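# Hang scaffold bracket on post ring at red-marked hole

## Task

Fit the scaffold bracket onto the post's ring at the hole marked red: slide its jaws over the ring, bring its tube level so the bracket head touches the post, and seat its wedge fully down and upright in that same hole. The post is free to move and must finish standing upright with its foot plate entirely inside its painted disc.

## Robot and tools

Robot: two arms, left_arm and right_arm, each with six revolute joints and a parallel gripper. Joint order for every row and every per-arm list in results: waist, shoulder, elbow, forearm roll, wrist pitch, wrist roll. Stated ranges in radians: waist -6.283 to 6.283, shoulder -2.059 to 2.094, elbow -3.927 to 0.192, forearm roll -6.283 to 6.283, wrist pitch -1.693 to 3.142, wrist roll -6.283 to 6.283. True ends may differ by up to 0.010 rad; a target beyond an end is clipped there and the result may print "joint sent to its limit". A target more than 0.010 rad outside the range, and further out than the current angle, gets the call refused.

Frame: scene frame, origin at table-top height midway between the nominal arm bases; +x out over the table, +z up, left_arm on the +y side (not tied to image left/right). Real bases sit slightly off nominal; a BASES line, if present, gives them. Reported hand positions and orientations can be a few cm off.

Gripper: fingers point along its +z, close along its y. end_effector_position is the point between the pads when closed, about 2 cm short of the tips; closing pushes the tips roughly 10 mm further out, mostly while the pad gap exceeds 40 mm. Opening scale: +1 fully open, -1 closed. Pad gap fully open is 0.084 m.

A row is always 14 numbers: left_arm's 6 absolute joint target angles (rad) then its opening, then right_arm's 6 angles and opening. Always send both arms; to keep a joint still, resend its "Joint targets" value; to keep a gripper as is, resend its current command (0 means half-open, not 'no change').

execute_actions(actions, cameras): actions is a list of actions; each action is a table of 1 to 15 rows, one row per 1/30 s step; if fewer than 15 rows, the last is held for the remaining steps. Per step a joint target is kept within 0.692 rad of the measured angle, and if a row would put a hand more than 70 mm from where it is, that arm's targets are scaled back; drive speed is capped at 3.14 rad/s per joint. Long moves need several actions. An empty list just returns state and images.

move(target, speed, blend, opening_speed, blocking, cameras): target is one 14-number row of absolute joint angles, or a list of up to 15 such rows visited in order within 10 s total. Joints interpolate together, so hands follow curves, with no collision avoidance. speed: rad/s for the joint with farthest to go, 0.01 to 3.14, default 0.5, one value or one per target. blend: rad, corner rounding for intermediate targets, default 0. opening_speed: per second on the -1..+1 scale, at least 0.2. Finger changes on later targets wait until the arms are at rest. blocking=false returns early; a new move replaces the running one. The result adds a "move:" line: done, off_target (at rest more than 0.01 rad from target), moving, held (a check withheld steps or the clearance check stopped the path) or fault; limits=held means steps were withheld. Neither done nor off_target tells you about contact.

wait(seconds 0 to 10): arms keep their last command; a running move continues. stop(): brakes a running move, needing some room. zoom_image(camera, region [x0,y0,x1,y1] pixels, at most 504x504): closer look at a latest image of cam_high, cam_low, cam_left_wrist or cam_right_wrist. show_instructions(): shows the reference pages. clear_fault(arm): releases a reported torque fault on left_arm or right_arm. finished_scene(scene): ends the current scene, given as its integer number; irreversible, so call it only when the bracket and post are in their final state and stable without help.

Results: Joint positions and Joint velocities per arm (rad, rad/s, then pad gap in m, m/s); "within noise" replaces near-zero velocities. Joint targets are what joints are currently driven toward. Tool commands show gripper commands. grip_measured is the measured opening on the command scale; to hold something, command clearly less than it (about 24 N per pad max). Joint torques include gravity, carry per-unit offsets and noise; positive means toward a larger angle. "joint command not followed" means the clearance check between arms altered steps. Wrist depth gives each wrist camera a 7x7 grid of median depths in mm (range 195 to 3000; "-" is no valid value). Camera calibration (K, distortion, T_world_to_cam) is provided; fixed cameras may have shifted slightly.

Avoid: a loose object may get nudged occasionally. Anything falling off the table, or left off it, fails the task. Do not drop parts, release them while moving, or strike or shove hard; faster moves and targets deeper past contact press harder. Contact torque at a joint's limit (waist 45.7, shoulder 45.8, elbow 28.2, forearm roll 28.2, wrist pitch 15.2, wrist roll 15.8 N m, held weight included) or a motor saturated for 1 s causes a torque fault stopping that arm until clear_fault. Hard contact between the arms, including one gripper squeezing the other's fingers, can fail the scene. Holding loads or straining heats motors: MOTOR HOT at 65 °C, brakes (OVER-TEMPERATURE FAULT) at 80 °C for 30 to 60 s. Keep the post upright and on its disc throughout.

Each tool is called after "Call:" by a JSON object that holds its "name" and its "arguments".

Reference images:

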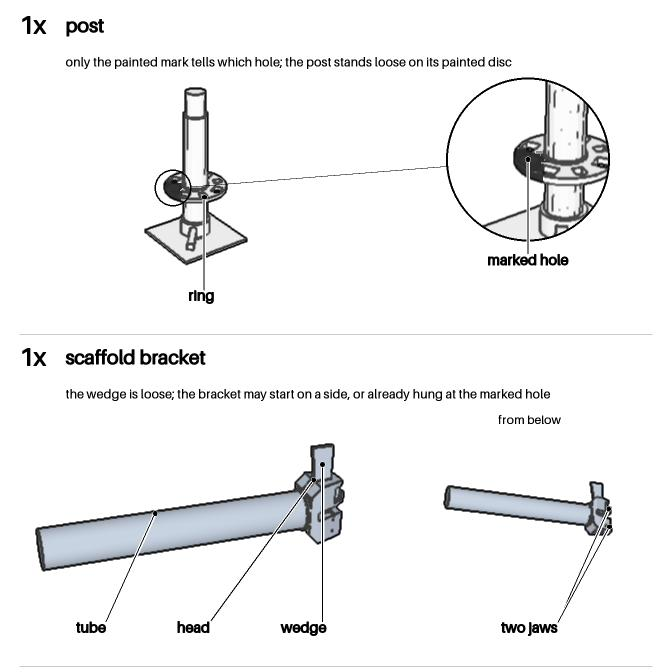

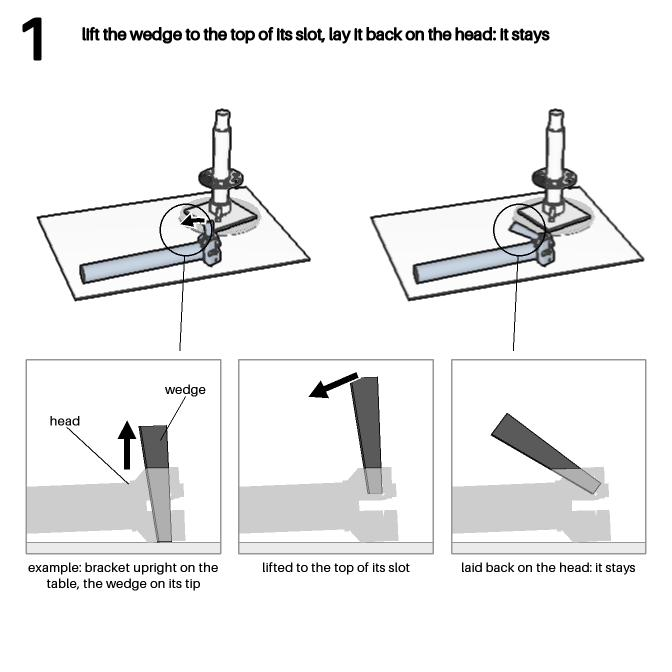

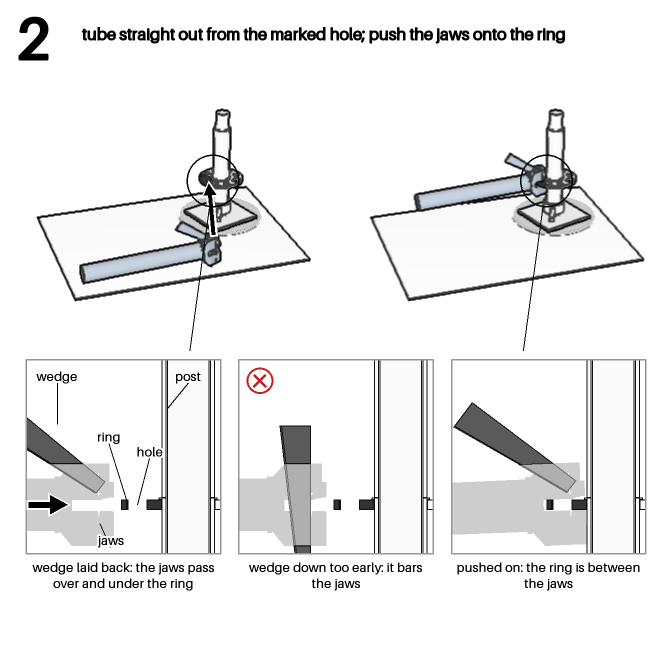

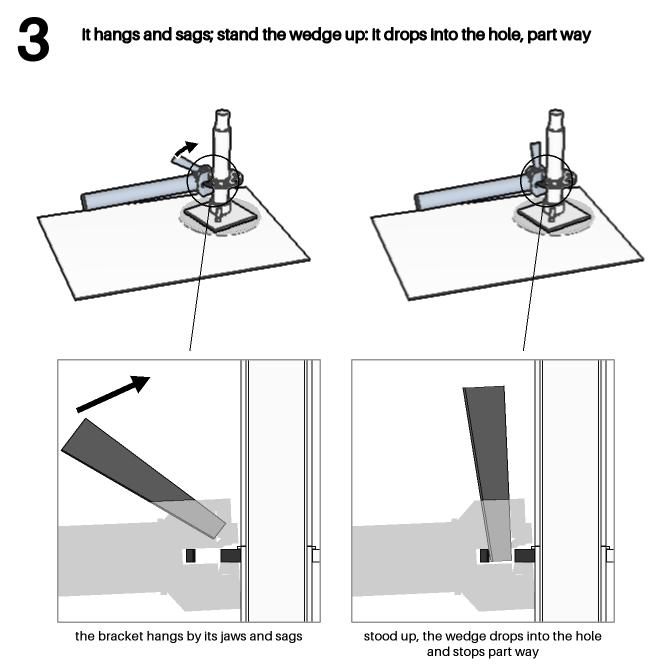

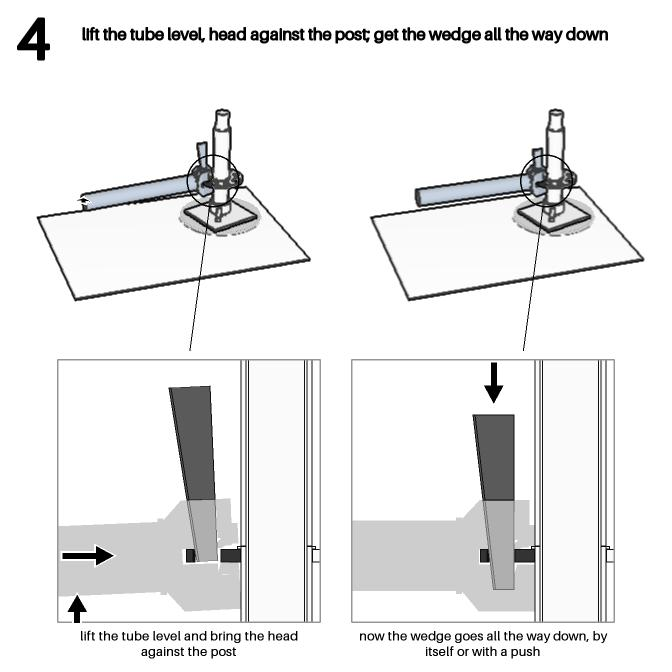

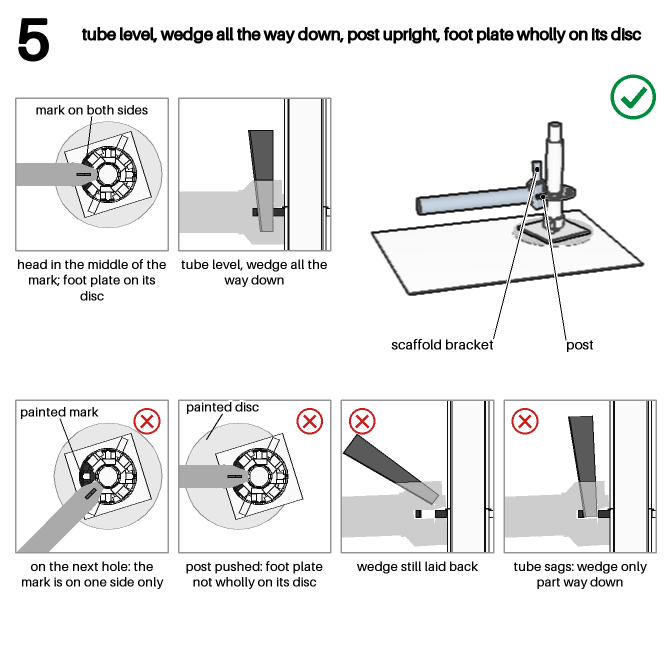

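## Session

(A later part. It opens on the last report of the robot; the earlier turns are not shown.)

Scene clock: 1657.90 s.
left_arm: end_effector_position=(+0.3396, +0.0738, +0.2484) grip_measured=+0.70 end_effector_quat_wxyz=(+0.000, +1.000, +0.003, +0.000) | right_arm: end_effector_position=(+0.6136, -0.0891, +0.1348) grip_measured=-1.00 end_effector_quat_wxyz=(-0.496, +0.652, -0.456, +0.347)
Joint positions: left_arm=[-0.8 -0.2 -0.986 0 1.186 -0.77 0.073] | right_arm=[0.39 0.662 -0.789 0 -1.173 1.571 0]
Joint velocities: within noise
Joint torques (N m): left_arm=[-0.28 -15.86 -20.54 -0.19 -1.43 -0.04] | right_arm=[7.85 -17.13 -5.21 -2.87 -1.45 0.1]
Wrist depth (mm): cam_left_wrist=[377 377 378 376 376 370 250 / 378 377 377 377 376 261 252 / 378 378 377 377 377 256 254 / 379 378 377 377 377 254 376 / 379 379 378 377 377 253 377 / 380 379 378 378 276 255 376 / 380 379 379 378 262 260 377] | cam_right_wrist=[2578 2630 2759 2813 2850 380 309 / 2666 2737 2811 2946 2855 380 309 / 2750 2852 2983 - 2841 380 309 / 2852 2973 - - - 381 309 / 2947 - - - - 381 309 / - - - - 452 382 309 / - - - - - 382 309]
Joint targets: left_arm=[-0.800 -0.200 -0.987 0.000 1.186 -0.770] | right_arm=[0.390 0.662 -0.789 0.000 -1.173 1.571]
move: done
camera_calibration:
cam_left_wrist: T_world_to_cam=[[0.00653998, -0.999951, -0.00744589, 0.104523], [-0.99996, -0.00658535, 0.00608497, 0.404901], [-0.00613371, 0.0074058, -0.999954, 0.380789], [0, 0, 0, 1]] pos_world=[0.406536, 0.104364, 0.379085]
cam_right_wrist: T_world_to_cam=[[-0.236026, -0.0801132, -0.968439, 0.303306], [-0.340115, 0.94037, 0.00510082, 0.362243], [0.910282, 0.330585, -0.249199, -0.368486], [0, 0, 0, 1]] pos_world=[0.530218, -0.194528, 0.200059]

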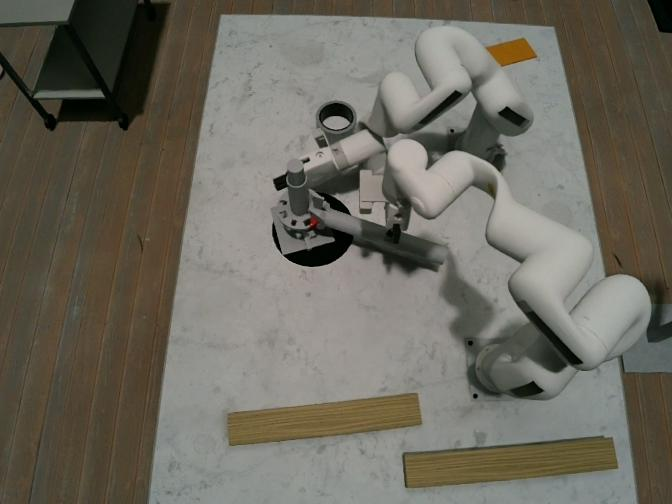

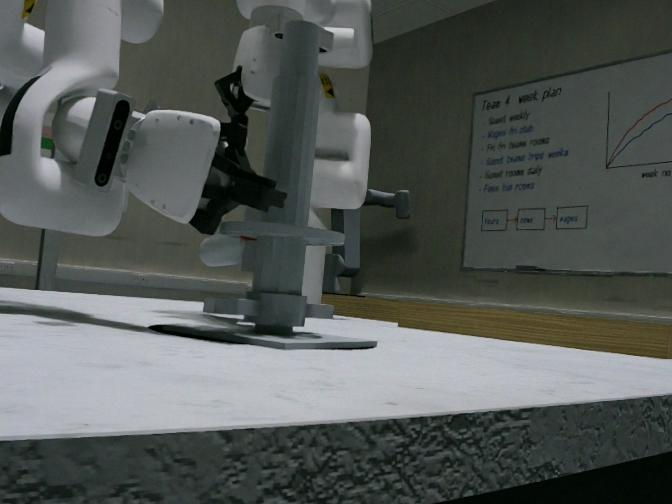

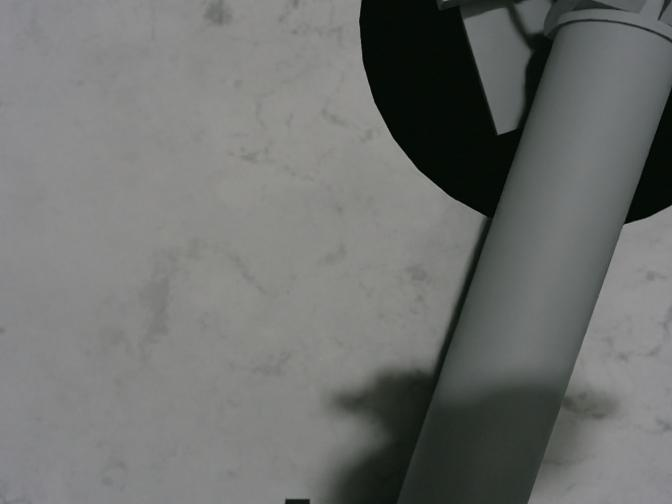

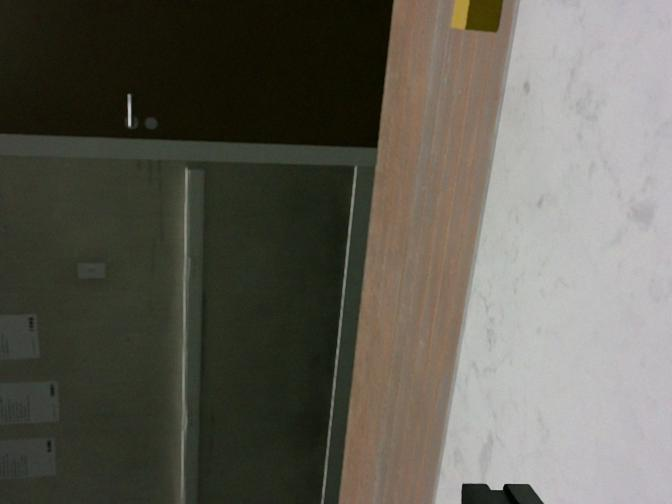

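Call:
{"name": "move", "arguments": {"target": [-0.8,-0.2,-0.9865,0,1.1865,-0.77,0.7,0.405,0.6616,-0.789,0,-1.173,1.571,-1], "speed": 0.1, "cameras": []}}

Call:
{"name": "move", "arguments": {"target": [-0.8,-0.2,-0.9865,0,1.1865,-0.77,0.7,0.1,0.6616,-0.789,0,-1.173,1.571,-1]}}

Call:
{"name": "zoom_image", "arguments": {"camera": "cam_high", "region": [260, 150, 380, 270]}}

Call:
{"name": "zoom_image", "arguments": {"camera": "cam_low", "region": [130, 150, 400, 360]}}

Scene clock: 1667.23 s.
left_arm: end_effector_position=(+0.3396, +0.0738, +0.2484) grip_measured=+0.70 end_effector_quat_wxyz=(+0.000, +1.000, +0.003, +0.000) | right_arm: end_effector_position=(+0.6104, -0.0806, +0.1348) grip_measured=-1.00 end_effector_quat_wxyz=(-0.499, +0.656, -0.451, +0.343)
Joint positions: left_arm=[-0.8 -0.2 -0.986 0 1.186 -0.77 0.073] | right_arm=[0.405 0.662 -0.789 0 -1.173 1.571 0]
Joint velocities: within noise
Joint torques (N m): left_arm=[0.11 -15.57 -20.82 -0.01 -1.42 -0.17] | right_arm=[8.14 -17.16 -5.1 -3.02 -1.44 0.16]
Wrist depth (mm): cam_left_wrist=[378 377 377 376 376 256 249 / 378 377 378 377 377 255 255 / 378 378 377 377 376 252 375 / 379 379 377 377 377 253 376 / 380 379 378 377 262 256 376 / 379 379 379 378 257 377 377 / 380 380 379 379 254 378 377] | cam_right_wrist=[2552 2645 2741 2851 2821 380 308 / 2644 2706 2865 2959 2832 380 309 / 2801 2862 2964 - - 381 309 / 2883 - - - - 381 309 / 2983 - - - 452 381 309 / - - - - 452 382 309 / - - - - 452 382 310]
Joint targets: left_arm=[-0.800 -0.200 -0.987 0.000 1.186 -0.770] | right_arm=[0.405 0.662 -0.789 0.000 -1.173 1.571]
move: done
No camera images: "cameras" was empty.

Scene clock: 1668.47 s.
left_arm: end_effector_position=(+0.3396, +0.0738, +0.2484) grip_measured=+0.70 end_effector_quat_wxyz=(+0.000, +1.000, +0.003, +0.000) | right_arm: end_effector_position=(+0.6489, -0.2586, +0.1348) grip_measured=-1.00 end_effector_quat_wxyz=(-0.441, +0.580, -0.546, +0.415)
Joint positions: left_arm=[-0.8 -0.2 -0.986 0 1.186 -0.77 0.073] | right_arm=[0.1 0.662 -0.789 0 -1.173 1.571 0]
Joint velocities: within noise
Joint torques (N m): left_arm=[-0.07 -15.67 -20.54 -0.02 -1.21 0] | right_arm=[-0.92 -19.91 -5.58 -0.59 -3.04 -0.18]
Wrist depth (mm): cam_left_wrist=[378 377 377 376 376 256 249 / 377 378 376 376 376 255 256 / 378 378 377 377 377 252 375 / 379 378 378 377 377 253 377 / 379 379 379 378 262 256 376 / 380 379 379 378 257 377 377 / 379 379 379 379 254 377 378] | cam_right_wrist=[2579 2684 2803 2650 2357 380 308 / 2665 2725 2822 2872 2388 380 308 / 2657 2717 2841 2927 2818 380 308 / 2628 2777 2843 2976 2871 380 309 / 2657 2776 2871 2967 2845 381 309 / 2687 2769 2883 - 2821 381 309 / 2716 2818 2920 - 2838 381 309]
Joint targets: left_arm=[-0.800 -0.200 -0.987 0.000 1.186 -0.770] | right_arm=[0.100 0.662 -0.789 0.000 -1.173 1.571]
move: done
camera_calibration:
cam_left_wrist: T_world_to_cam=[[0.00653998, -0.999951, -0.00744589, 0.104523], [-0.99996, -0.00658535, 0.00608497, 0.404901], [-0.00613371, 0.0074058, -0.999954, 0.380789], [0, 0, 0, 1]] pos_world=[0.406536, 0.104364, 0.379085]
cam_right_wrist: T_world_to_cam=[[-0.249067, -0.0093592, -0.968441, 0.32482], [-0.0573204, 0.998343, 0.00509372, 0.365216], [0.966788, 0.0567801, -0.249191, -0.45206], [0, 0, 0, 1]] pos_world=[0.538883, -0.335903, 0.200059]

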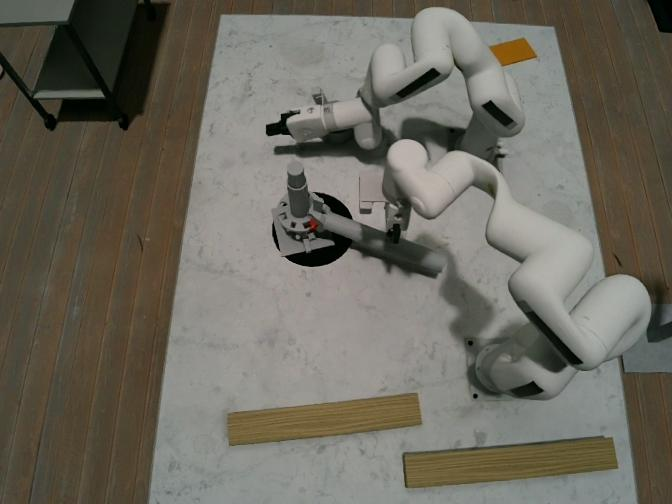

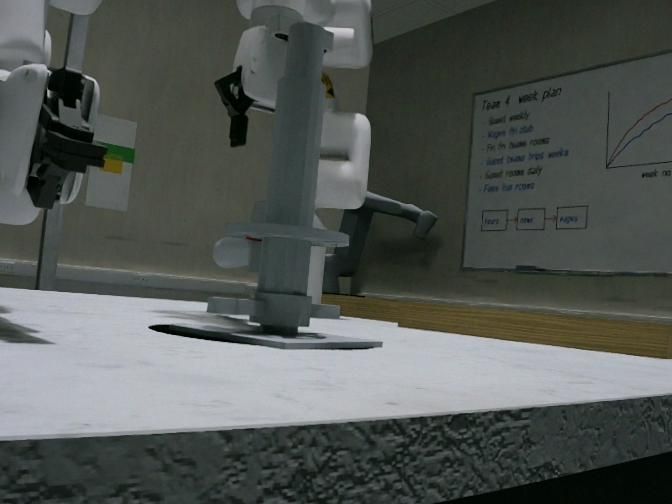

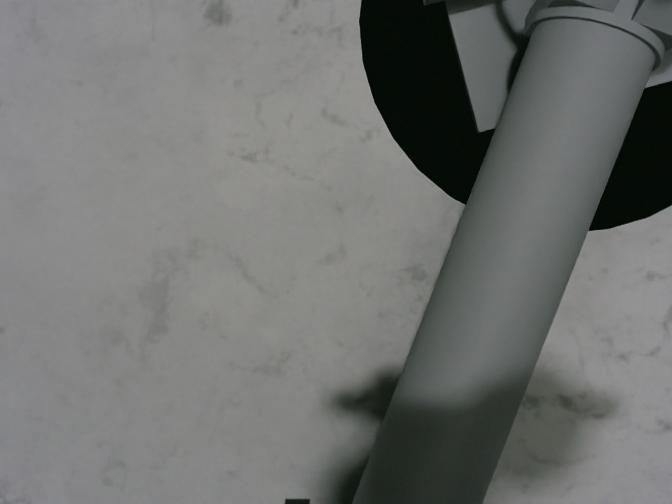

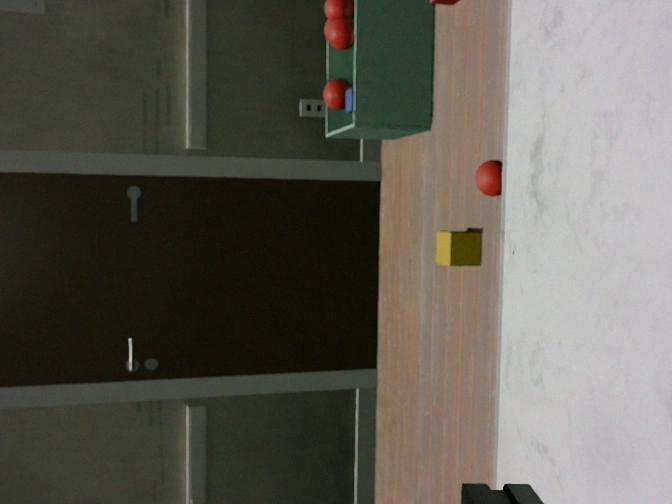

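Scaled by 4.200 from the camera's 672x504 image, which has a finer 960x720 frame.

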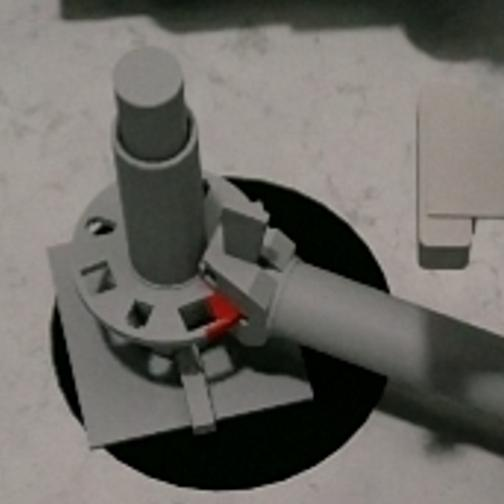

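Scaled by 1.867 from the camera's 672x504 image, which has a finer 960x720 frame.

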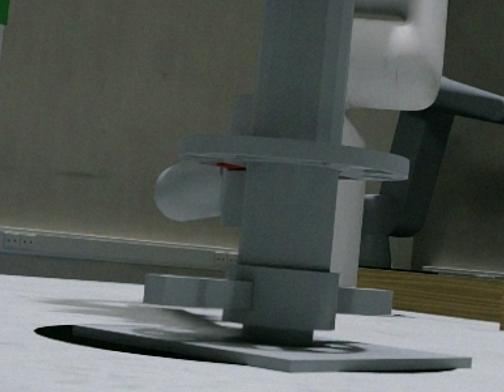

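Call:
{"name": "move", "arguments": {"target": [[-0.7537,0.1399,-1.2879,0,1.148,-0.376,1,0.1,0.6616,-0.789,0,-1.173,1.571,-1]]}}

Scene clock: 1693.30 s.
left_arm: end_effector_position=(+0.4237, +0.0261, +0.2199) grip_measured=+1.00 end_effector_quat_wxyz=(+0.000, +0.986, -0.170, +0.000) | right_arm: end_effector_position=(+0.6489, -0.2587, +0.1348) grip_measured=-1.00 end_effector_quat_wxyz=(-0.441, +0.580, -0.546, +0.415)
Joint positions: left_arm=[-0.754 0.14 -1.288 0 1.148 -0.376 0.084] | right_arm=[0.1 0.662 -0.789 0 -1.173 1.571 0]
Joint velocities: within noise
Joint torques (N m): left_arm=[0.55 -22.2 -21.04 -0.25 -1.42 0.17] | right_arm=[-0.28 -19.81 -5.56 -0.22 -2.83 -0.19]
Wrist depth (mm): cam_left_wrist=[348 348 244 240 200 239 347 / 348 349 342 240 - 239 348 / 349 348 349 240 210 342 348 / 350 349 348 227 222 348 348 / 350 350 350 227 222 348 348 / 350 350 350 228 223 349 348 / 351 350 350 228 224 349 349] | cam_right_wrist=[2586 2720 2836 2638 2368 380 308 / 2630 2727 2851 2907 2435 379 308 / 2623 2752 2836 2926 2843 380 309 / 2638 2774 2865 2950 2816 380 308 / 2685 2769 2887 2975 2831 381 309 / 2675 2821 2902 - 2820 381 309 / 2707 2772 2931 - 2861 381 309]
Joint targets: left_arm=[-0.754 0.140 -1.288 0.000 1.148 -0.376] | right_arm=[0.100 0.662 -0.789 0.000 -1.173 1.571]
move: done
camera_calibration:
cam_left_wrist: T_world_to_cam=[[-0.334382, -0.942409, -0.0073684, 0.19903], [-0.942432, 0.334342, 0.00614502, 0.455564], [-0.00332755, 0.008999, -0.999954, 0.351935], [0, 0, 0, 1]] pos_world=[0.497061, 0.0320859, 0.350586]
cam_right_wrist: T_world_to_cam=[[-0.24907, -0.00933301, -0.96844, 0.324829], [-0.0572174, 0.998349, 0.00509431, 0.365263], [0.966794, 0.0566804, -0.249193, -0.45209], [0, 0, 0, 1]] pos_world=[0.538882, -0.336003, 0.200059]

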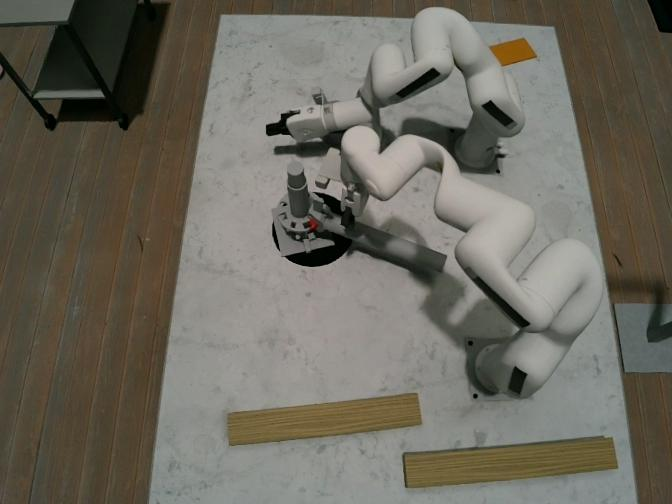

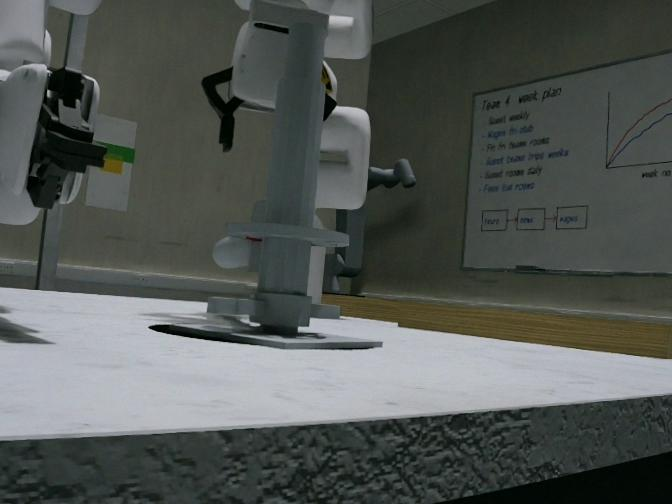

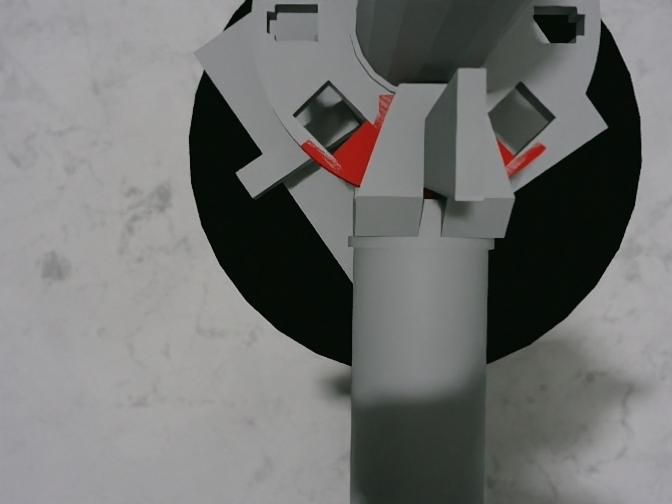

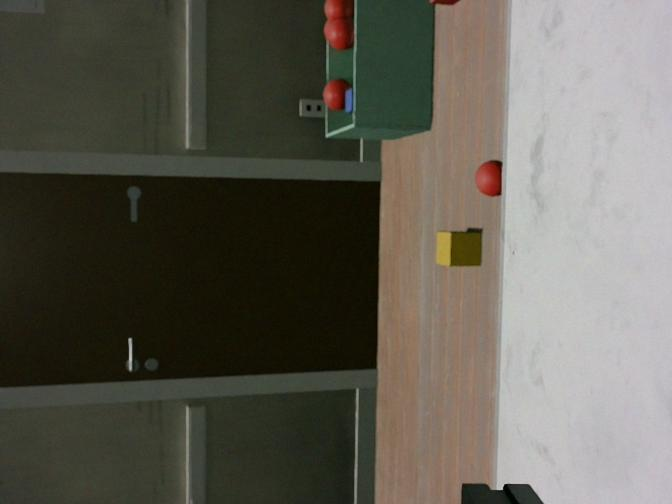

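Call:
{"name": "move", "arguments": {"target": [[-0.7537,0.2807,-1.1197,0,0.839,-0.376,1,0.1,0.6616,-0.789,0,-1.173,1.571,-1],[-0.7537,0.2807,-1.1197,0,0.839,-0.376,-1,0.1,0.6616,-0.789,0,-1.173,1.571,-1]], "opening_speed": 1}}

Call:
{"name": "zoom_image", "arguments": {"camera": "cam_low", "region": [130, 150, 400, 360]}}

Scene clock: 1705.93 s.
left_arm: end_effector_position=(+0.4238, +0.0261, +0.1029) grip_measured=+0.09 end_effector_quat_wxyz=(+0.000, +0.986, -0.170, +0.000) | right_arm: end_effector_position=(+0.6489, -0.2587, +0.1348) grip_measured=-1.00 end_effector_quat_wxyz=(-0.441, +0.580, -0.546, +0.415)
Joint positions: left_arm=[-0.754 0.281 -1.12 0 0.839 -0.376 0.048] | right_arm=[0.1 0.662 -0.789 0 -1.173 1.571 0]
Joint velocities: within noise
Joint torques (N m): left_arm=[-2.47 -21.79 -18.85 -0.71 -2.13 0.78] | right_arm=[-0.28 -19.24 -5.7 -0.03 -2.96 -0.17]
Wrist depth (mm): cam_left_wrist=[- - - - - - - / 232 - - - - - - / 232 - - - - - - / 232 232 232 - - - 231 / 232 232 232 - - - 231 / 232 232 232 - - - 231 / 233 232 232 - - - 231] | cam_right_wrist=[2589 2675 2846 2647 2386 380 308 / 2654 2695 2837 2903 2390 380 308 / 2634 2694 2864 2960 2836 380 308 / 2667 2709 2855 2929 2855 380 309 / 2691 2773 2892 2988 2854 380 309 / 2684 2771 2897 - 2849 382 309 / 2747 2797 2943 - 2898 381 309]
Joint targets: left_arm=[-0.754 0.281 -1.120 0.000 0.839 -0.376] | right_arm=[0.100 0.662 -0.789 0.000 -1.173 1.571]
move: done
camera_calibration:
cam_left_wrist: T_world_to_cam=[[-0.334591, -0.942335, -0.00736705, 0.198207], [-0.942357, 0.334551, 0.00614658, 0.456366], [-0.00332748, 0.00899898, -0.999954, 0.234841], [0, 0, 0, 1]] pos_world=[0.49716, 0.0319863, 0.233486]
cam_right_wrist: T_world_to_cam=[[-0.24907, -0.00933301, -0.96844, 0.324829], [-0.0572174, 0.998349, 0.00509431, 0.365263], [0.966794, 0.0566804, -0.249193, -0.45209], [0, 0, 0, 1]] pos_world=[0.538882, -0.336003, 0.200059]

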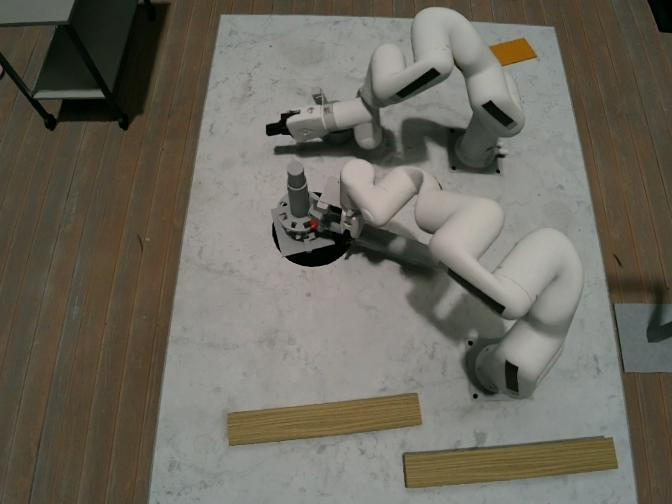

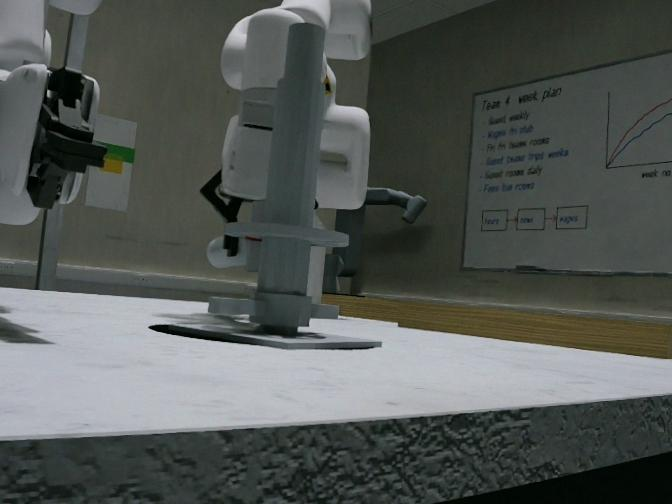

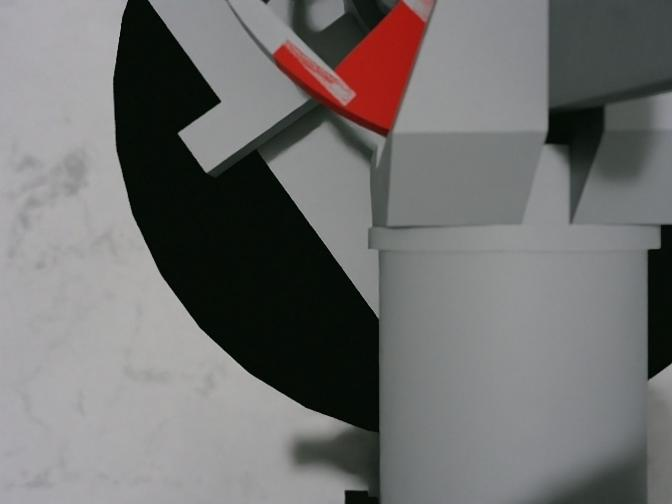

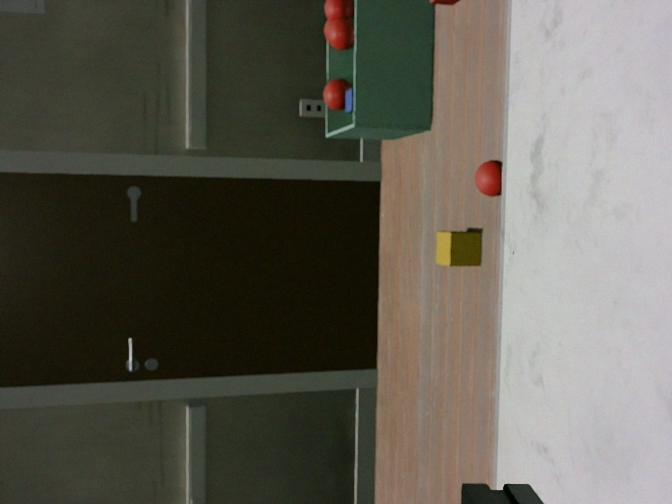

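Scaled by 1.867 from the camera's 672x504 image, which has a finer 960x720 frame.

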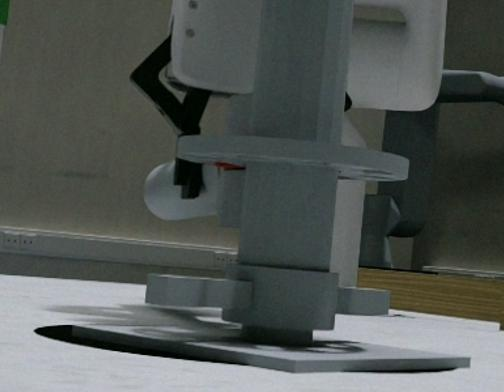

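Call:
{"name": "move", "arguments": {"target": [-0.7541,0.3186,-1.2068,0,0.9482,-0.376,-1,0.1,0.6616,-0.789,0,-1.173,1.571,-1], "speed": 0.1}}

Call:
{"name": "zoom_image", "arguments": {"camera": "cam_low", "region": [130, 150, 400, 360]}}

Call:
{"name": "zoom_image", "arguments": {"camera": "cam_high", "region": [260, 150, 380, 270]}}

Scene clock: 1720.23 s.
left_arm: end_effector_position=(+0.4255, +0.0243, +0.1089) grip_measured=+0.09 end_effector_quat_wxyz=(-0.016, +0.985, -0.170, -0.026) | right_arm: end_effector_position=(+0.6489, -0.2587, +0.1348) grip_measured=-1.00 end_effector_quat_wxyz=(-0.441, +0.580, -0.546, +0.415)
Joint positions: left_arm=[-0.754 0.319 -1.207 0 0.948 -0.376 0.048] | right_arm=[0.1 0.662 -0.789 0 -1.173 1.571 0]
Joint velocities: within noise
Joint torques (N m): left_arm=[-1.99 -37.33 -33.26 0.06 -3.11 0.66] | right_arm=[0.03 -19.63 -5.63 -0.18 -2.96 -0.2]
Wrist depth (mm): cam_left_wrist=[- - - - - - - / - - - - - - - / 235 - - - - - - / 237 236 - - - - 231 / 238 238 237 - - - 232 / 240 240 239 - - - 234 / 242 241 240 - - - 235] | cam_right_wrist=[2594 2734 2791 2643 2371 379 308 / 2651 2708 2848 2874 2411 380 308 / 2643 2727 2854 2940 2820 380 308 / 2635 2751 2850 2962 2817 380 309 / 2636 2765 2912 2959 2863 380 309 / 2707 2767 2936 - 2841 381 309 / 2725 2839 2932 - 2820 381 309]
Joint targets: left_arm=[-0.754 0.319 -1.207 0.000 0.948 -0.376] | right_arm=[0.100 0.662 -0.789 0.000 -1.173 1.571]
move: done
camera_calibration:
cam_left_wrist: T_world_to_cam=[[-0.335741, -0.941496, -0.0293764, 0.200017], [-0.940709, 0.333531, 0.0618414, 0.45188], [-0.0484255, 0.0483974, -0.997654, 0.258863], [0, 0, 0, 1]] pos_world=[0.504777, 0.0250715, 0.236187]
cam_right_wrist: T_world_to_cam=[[-0.24907, -0.00933301, -0.96844, 0.324829], [-0.0572174, 0.998349, 0.00509431, 0.365263], [0.966794, 0.0566804, -0.249193, -0.45209], [0, 0, 0, 1]] pos_world=[0.538882, -0.336003, 0.200059]

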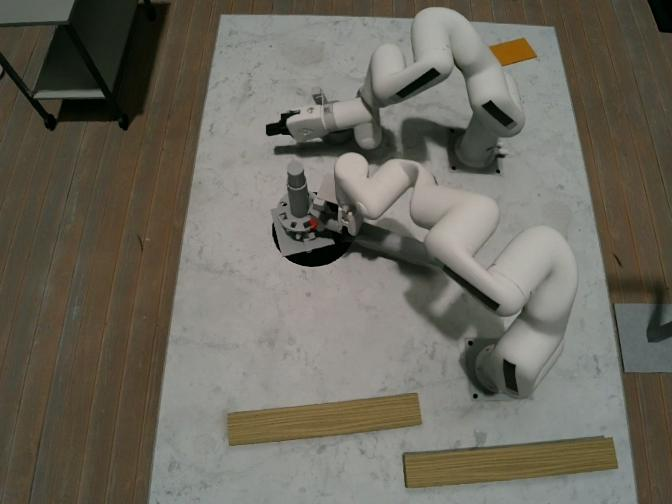

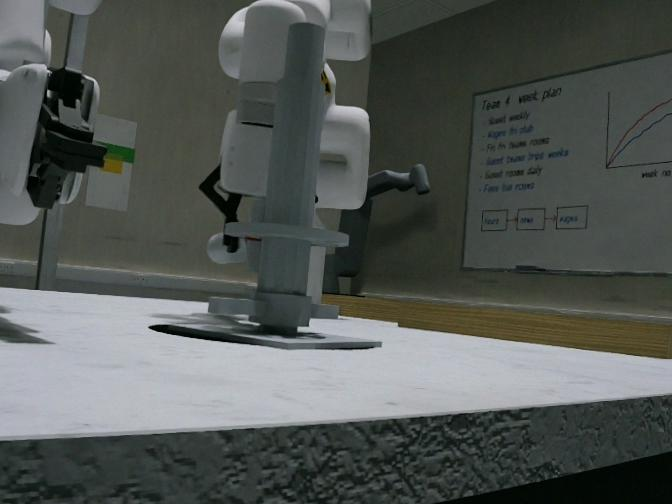

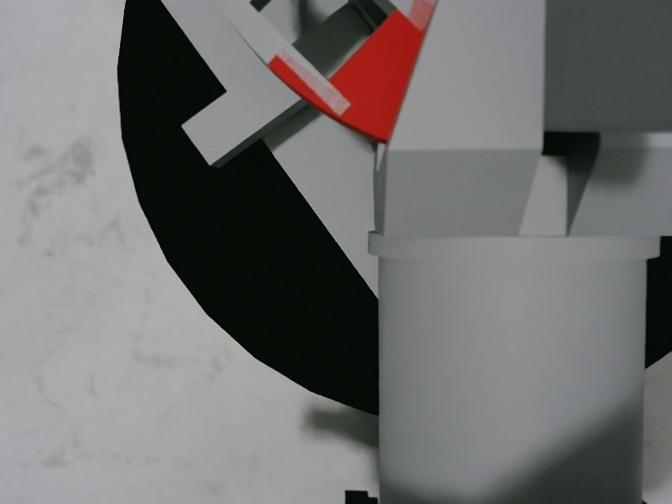

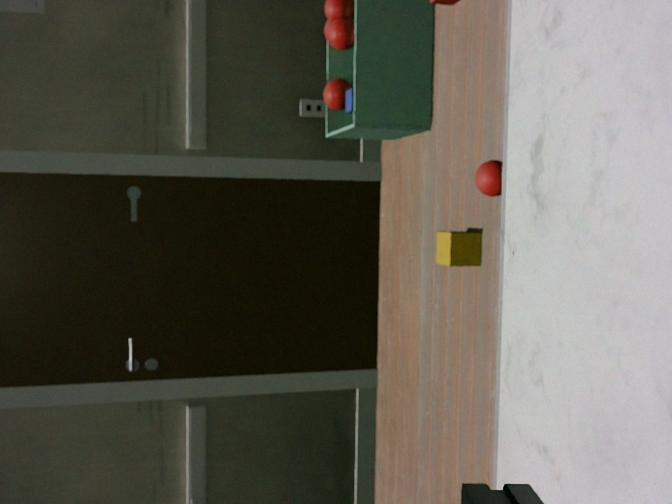

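Scaled by 1.867 from the camera's 672x504 image, which has a finer 960x720 frame.

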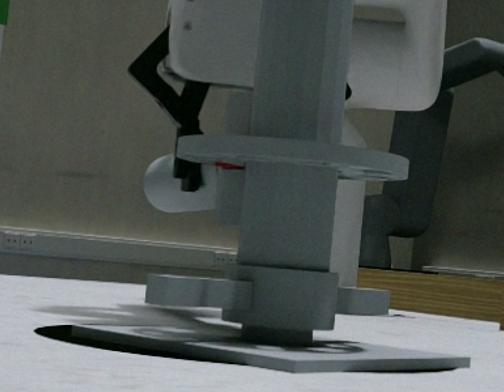

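Scaled by 4.200 from the camera's 672x504 image, which has a finer 960x720 frame.

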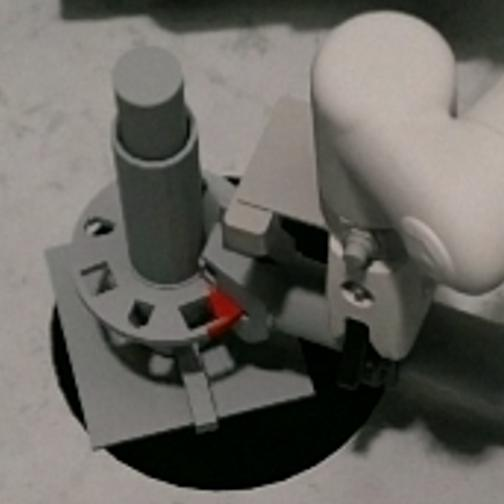

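Call:
{"name": "move", "arguments": {"target": [[-0.7537,0.2807,-1.1197,0,0.839,-0.376,-1,0.1,0.6616,-0.789,0,-1.173,1.571,-1],[-0.7537,0.2807,-1.1197,0,0.839,-0.376,1,0.1,0.6616,-0.789,0,-1.173,1.571,-1],[-0.7537,0.1399,-1.2879,0,1.148,-0.376,1,0.1,0.6616,-0.789,0,-1.173,1.571,-1]], "opening_speed": 1, "speed": [0.1,0.3,0.4]}}

Call:
{"name": "move", "arguments": {"target": [[-0.7537,0.1399,-1.2879,0,1.148,2.766,1,0.1,0.6616,-0.789,0,-1.173,1.571,-1]], "speed": 1}}

Call:
{"name": "zoom_image", "arguments": {"camera": "cam_high", "region": [260, 150, 380, 270]}}

Scene clock: 1734.90 s.
left_arm: end_effector_position=(+0.4237, +0.0261, +0.2198) grip_measured=+1.00 end_effector_quat_wxyz=(+0.000, +0.986, -0.170, +0.000) | right_arm: end_effector_position=(+0.6489, -0.2587, +0.1348) grip_measured=-1.00 end_effector_quat_wxyz=(-0.441, +0.580, -0.546, +0.415)
Joint positions: left_arm=[-0.754 0.14 -1.288 0 1.148 -0.376 0.084] | right_arm=[0.1 0.662 -0.789 0 -1.173 1.571 0]
Joint velocities: within noise
Joint torques (N m): left_arm=[0.31 -23.17 -21.12 0.2 -1.27 -0.06] | right_arm=[-0.24 -19.46 -5.72 -0.03 -2.92 -0.24]
Wrist depth (mm): cam_left_wrist=[348 348 243 240 200 239 346 / 349 348 342 240 - 240 347 / 349 349 348 - 211 341 347 / 349 350 348 228 220 348 347 / 350 349 349 229 221 348 348 / 351 350 349 229 221 349 348 / 350 351 350 229 222 348 348] | cam_right_wrist=[2612 2691 2801 2608 2381 379 308 / 2623 2722 2821 2848 2387 380 308 / 2620 2712 2838 2911 2855 380 308 / 2652 2756 2850 2982 2869 380 309 / 2678 2758 2872 2981 2833 381 309 / 2678 2783 2885 2991 2797 381 309 / 2705 2804 2943 - 2857 382 309]
Joint targets: left_arm=[-0.754 0.140 -1.288 0.000 1.148 -0.376] | right_arm=[0.100 0.662 -0.789 0.000 -1.173 1.571]
move: done
camera_calibration:
cam_left_wrist: T_world_to_cam=[[-0.334592, -0.942333, -0.00746127, 0.199103], [-0.942357, 0.334552, 0.00618004, 0.455635], [-0.00332748, 0.00909897, -0.999953, 0.351832], [0, 0, 0, 1]] pos_world=[0.49716, 0.0319862, 0.350486]
cam_right_wrist: T_world_to_cam=[[-0.24907, -0.00933301, -0.96844, 0.324829], [-0.0572174, 0.998349, 0.00509431, 0.365263], [0.966794, 0.0566804, -0.249193, -0.45209], [0, 0, 0, 1]] pos_world=[0.538882, -0.336003, 0.200059]

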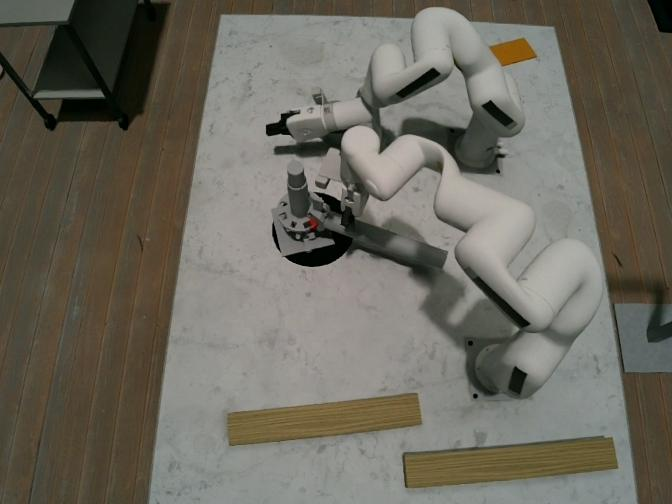

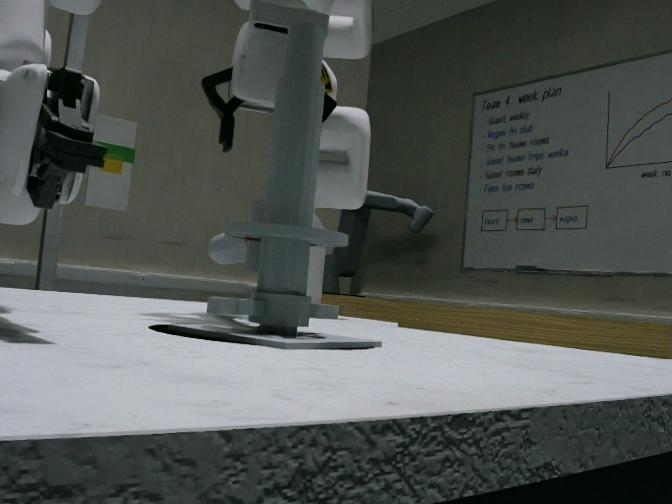

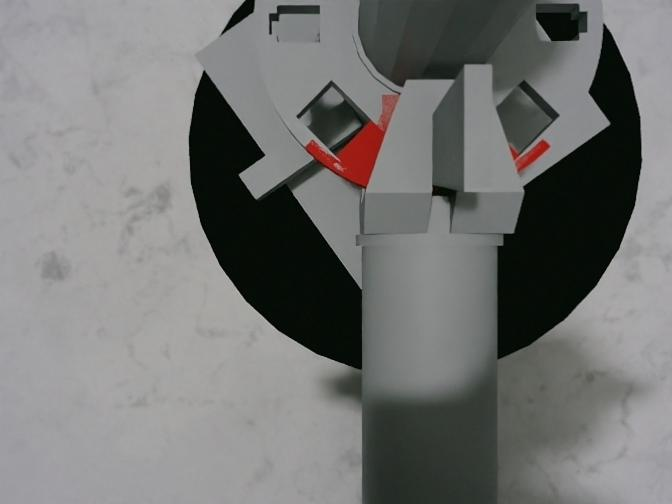

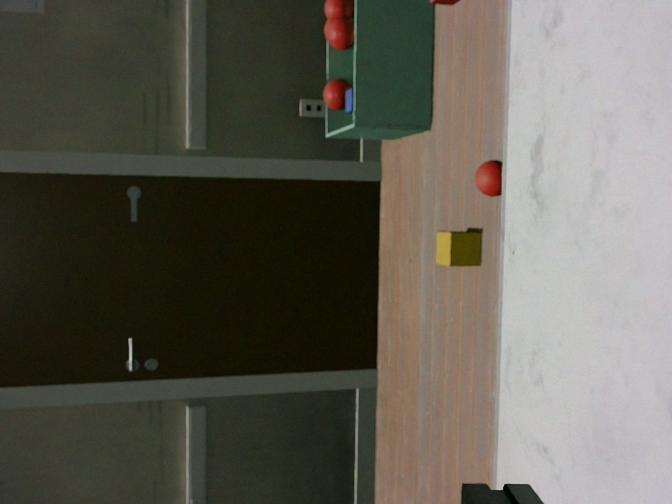

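Scene clock: 1738.77 s.
left_arm: end_effector_position=(+0.4237, +0.0261, +0.2199) grip_measured=+1.00 end_effector_quat_wxyz=(+0.000, +0.170, +0.985, +0.000) | right_arm: end_effector_position=(+0.6489, -0.2587, +0.1348) grip_measured=-1.00 end_effector_quat_wxyz=(-0.441, +0.580, -0.546, +0.415)
Joint positions: left_arm=[-0.754 0.14 -1.288 0 1.148 2.766 0.084] | right_arm=[0.1 0.662 -0.789 0 -1.173 1.571 0]
Joint velocities: within noise
Joint torques (N m): left_arm=[0.4 -22.98 -19.99 -0.32 -1.35 0.22] | right_arm=[-0.18 -19.51 -5.65 -0.1 -2.99 -0.23]
Wrist depth (mm): cam_left_wrist=[350 350 349 229 222 348 348 / 350 349 349 229 221 348 348 / 350 350 349 229 221 348 347 / 350 350 350 229 222 348 348 / 350 350 350 229 222 348 348 / 350 350 350 229 221 349 348 / 351 350 350 230 222 348 348] | cam_right_wrist=[2614 2687 2779 2626 2389 379 308 / 2651 2717 2823 2852 2378 379 308 / 2642 2746 2863 2946 2831 380 308 / 2641 2752 2837 2957 2848 380 308 / 2645 2773 2853 - 2854 381 308 / 2703 2782 2907 - 2841 381 308 / 2776 2796 2953 - 2871 382 309]
Joint targets: left_arm=[-0.754 0.140 -1.288 0.000 1.148 2.766] | right_arm=[0.100 0.662 -0.789 0.000 -1.173 1.571]
move: done
camera_calibration:
cam_left_wrist: T_world_to_cam=[[0.334769, 0.942271, -0.00736589, -0.133747], [0.942294, -0.334729, 0.00614792, -0.325513], [0.00332743, -0.00899897, -0.999954, 0.349586], [0, 0, 0, 1]] pos_world=[0.35034, 0.0202135, 0.350586]
cam_right_wrist: T_world_to_cam=[[-0.24907, -0.00933301, -0.96844, 0.324829], [-0.0572174, 0.998349, 0.00509431, 0.365263], [0.966794, 0.0566804, -0.249193, -0.45209], [0, 0, 0, 1]] pos_world=[0.538882, -0.336003, 0.200059]

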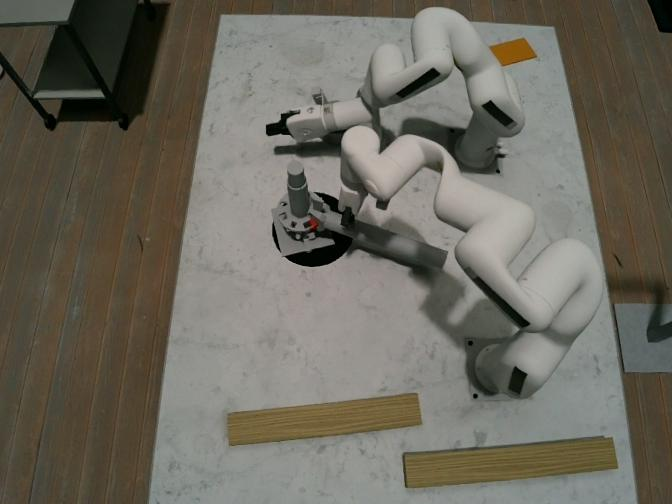

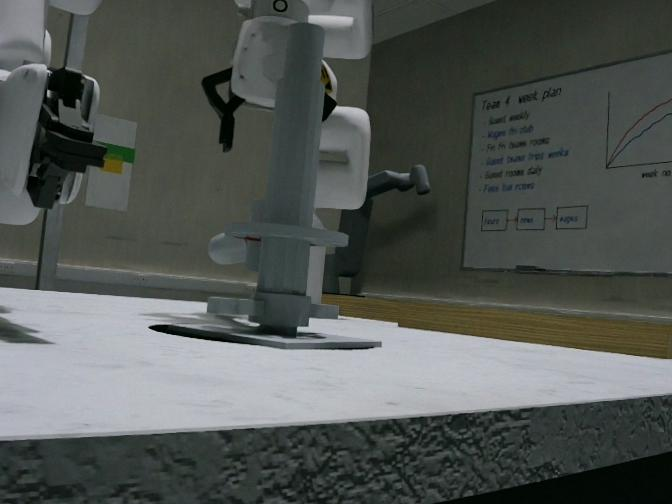

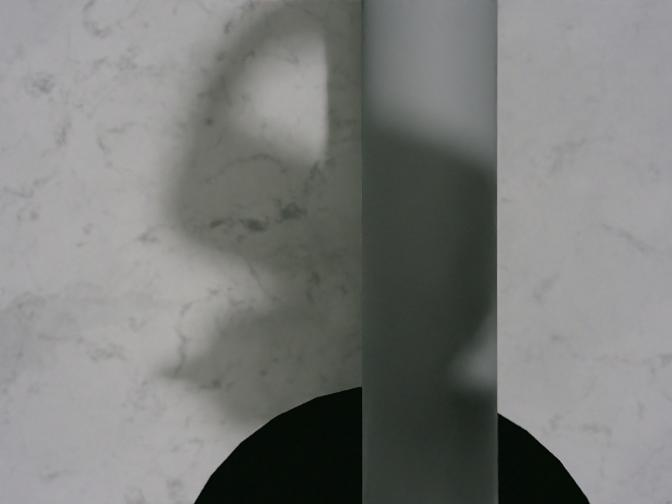

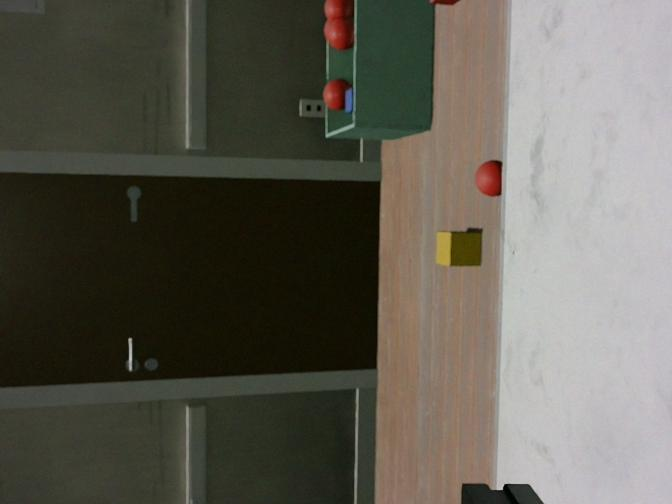

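Scaled by 4.200 from the camera's 672x504 image, which has a finer 960x720 frame.

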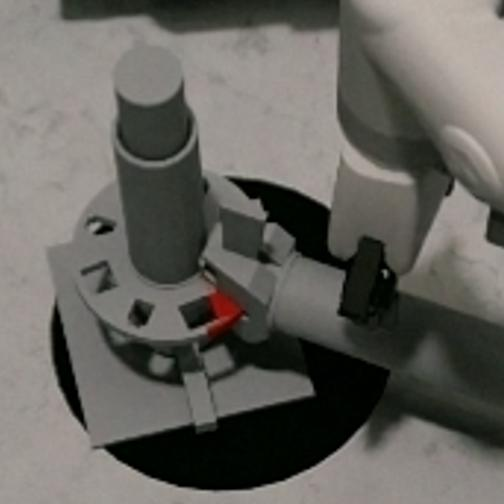

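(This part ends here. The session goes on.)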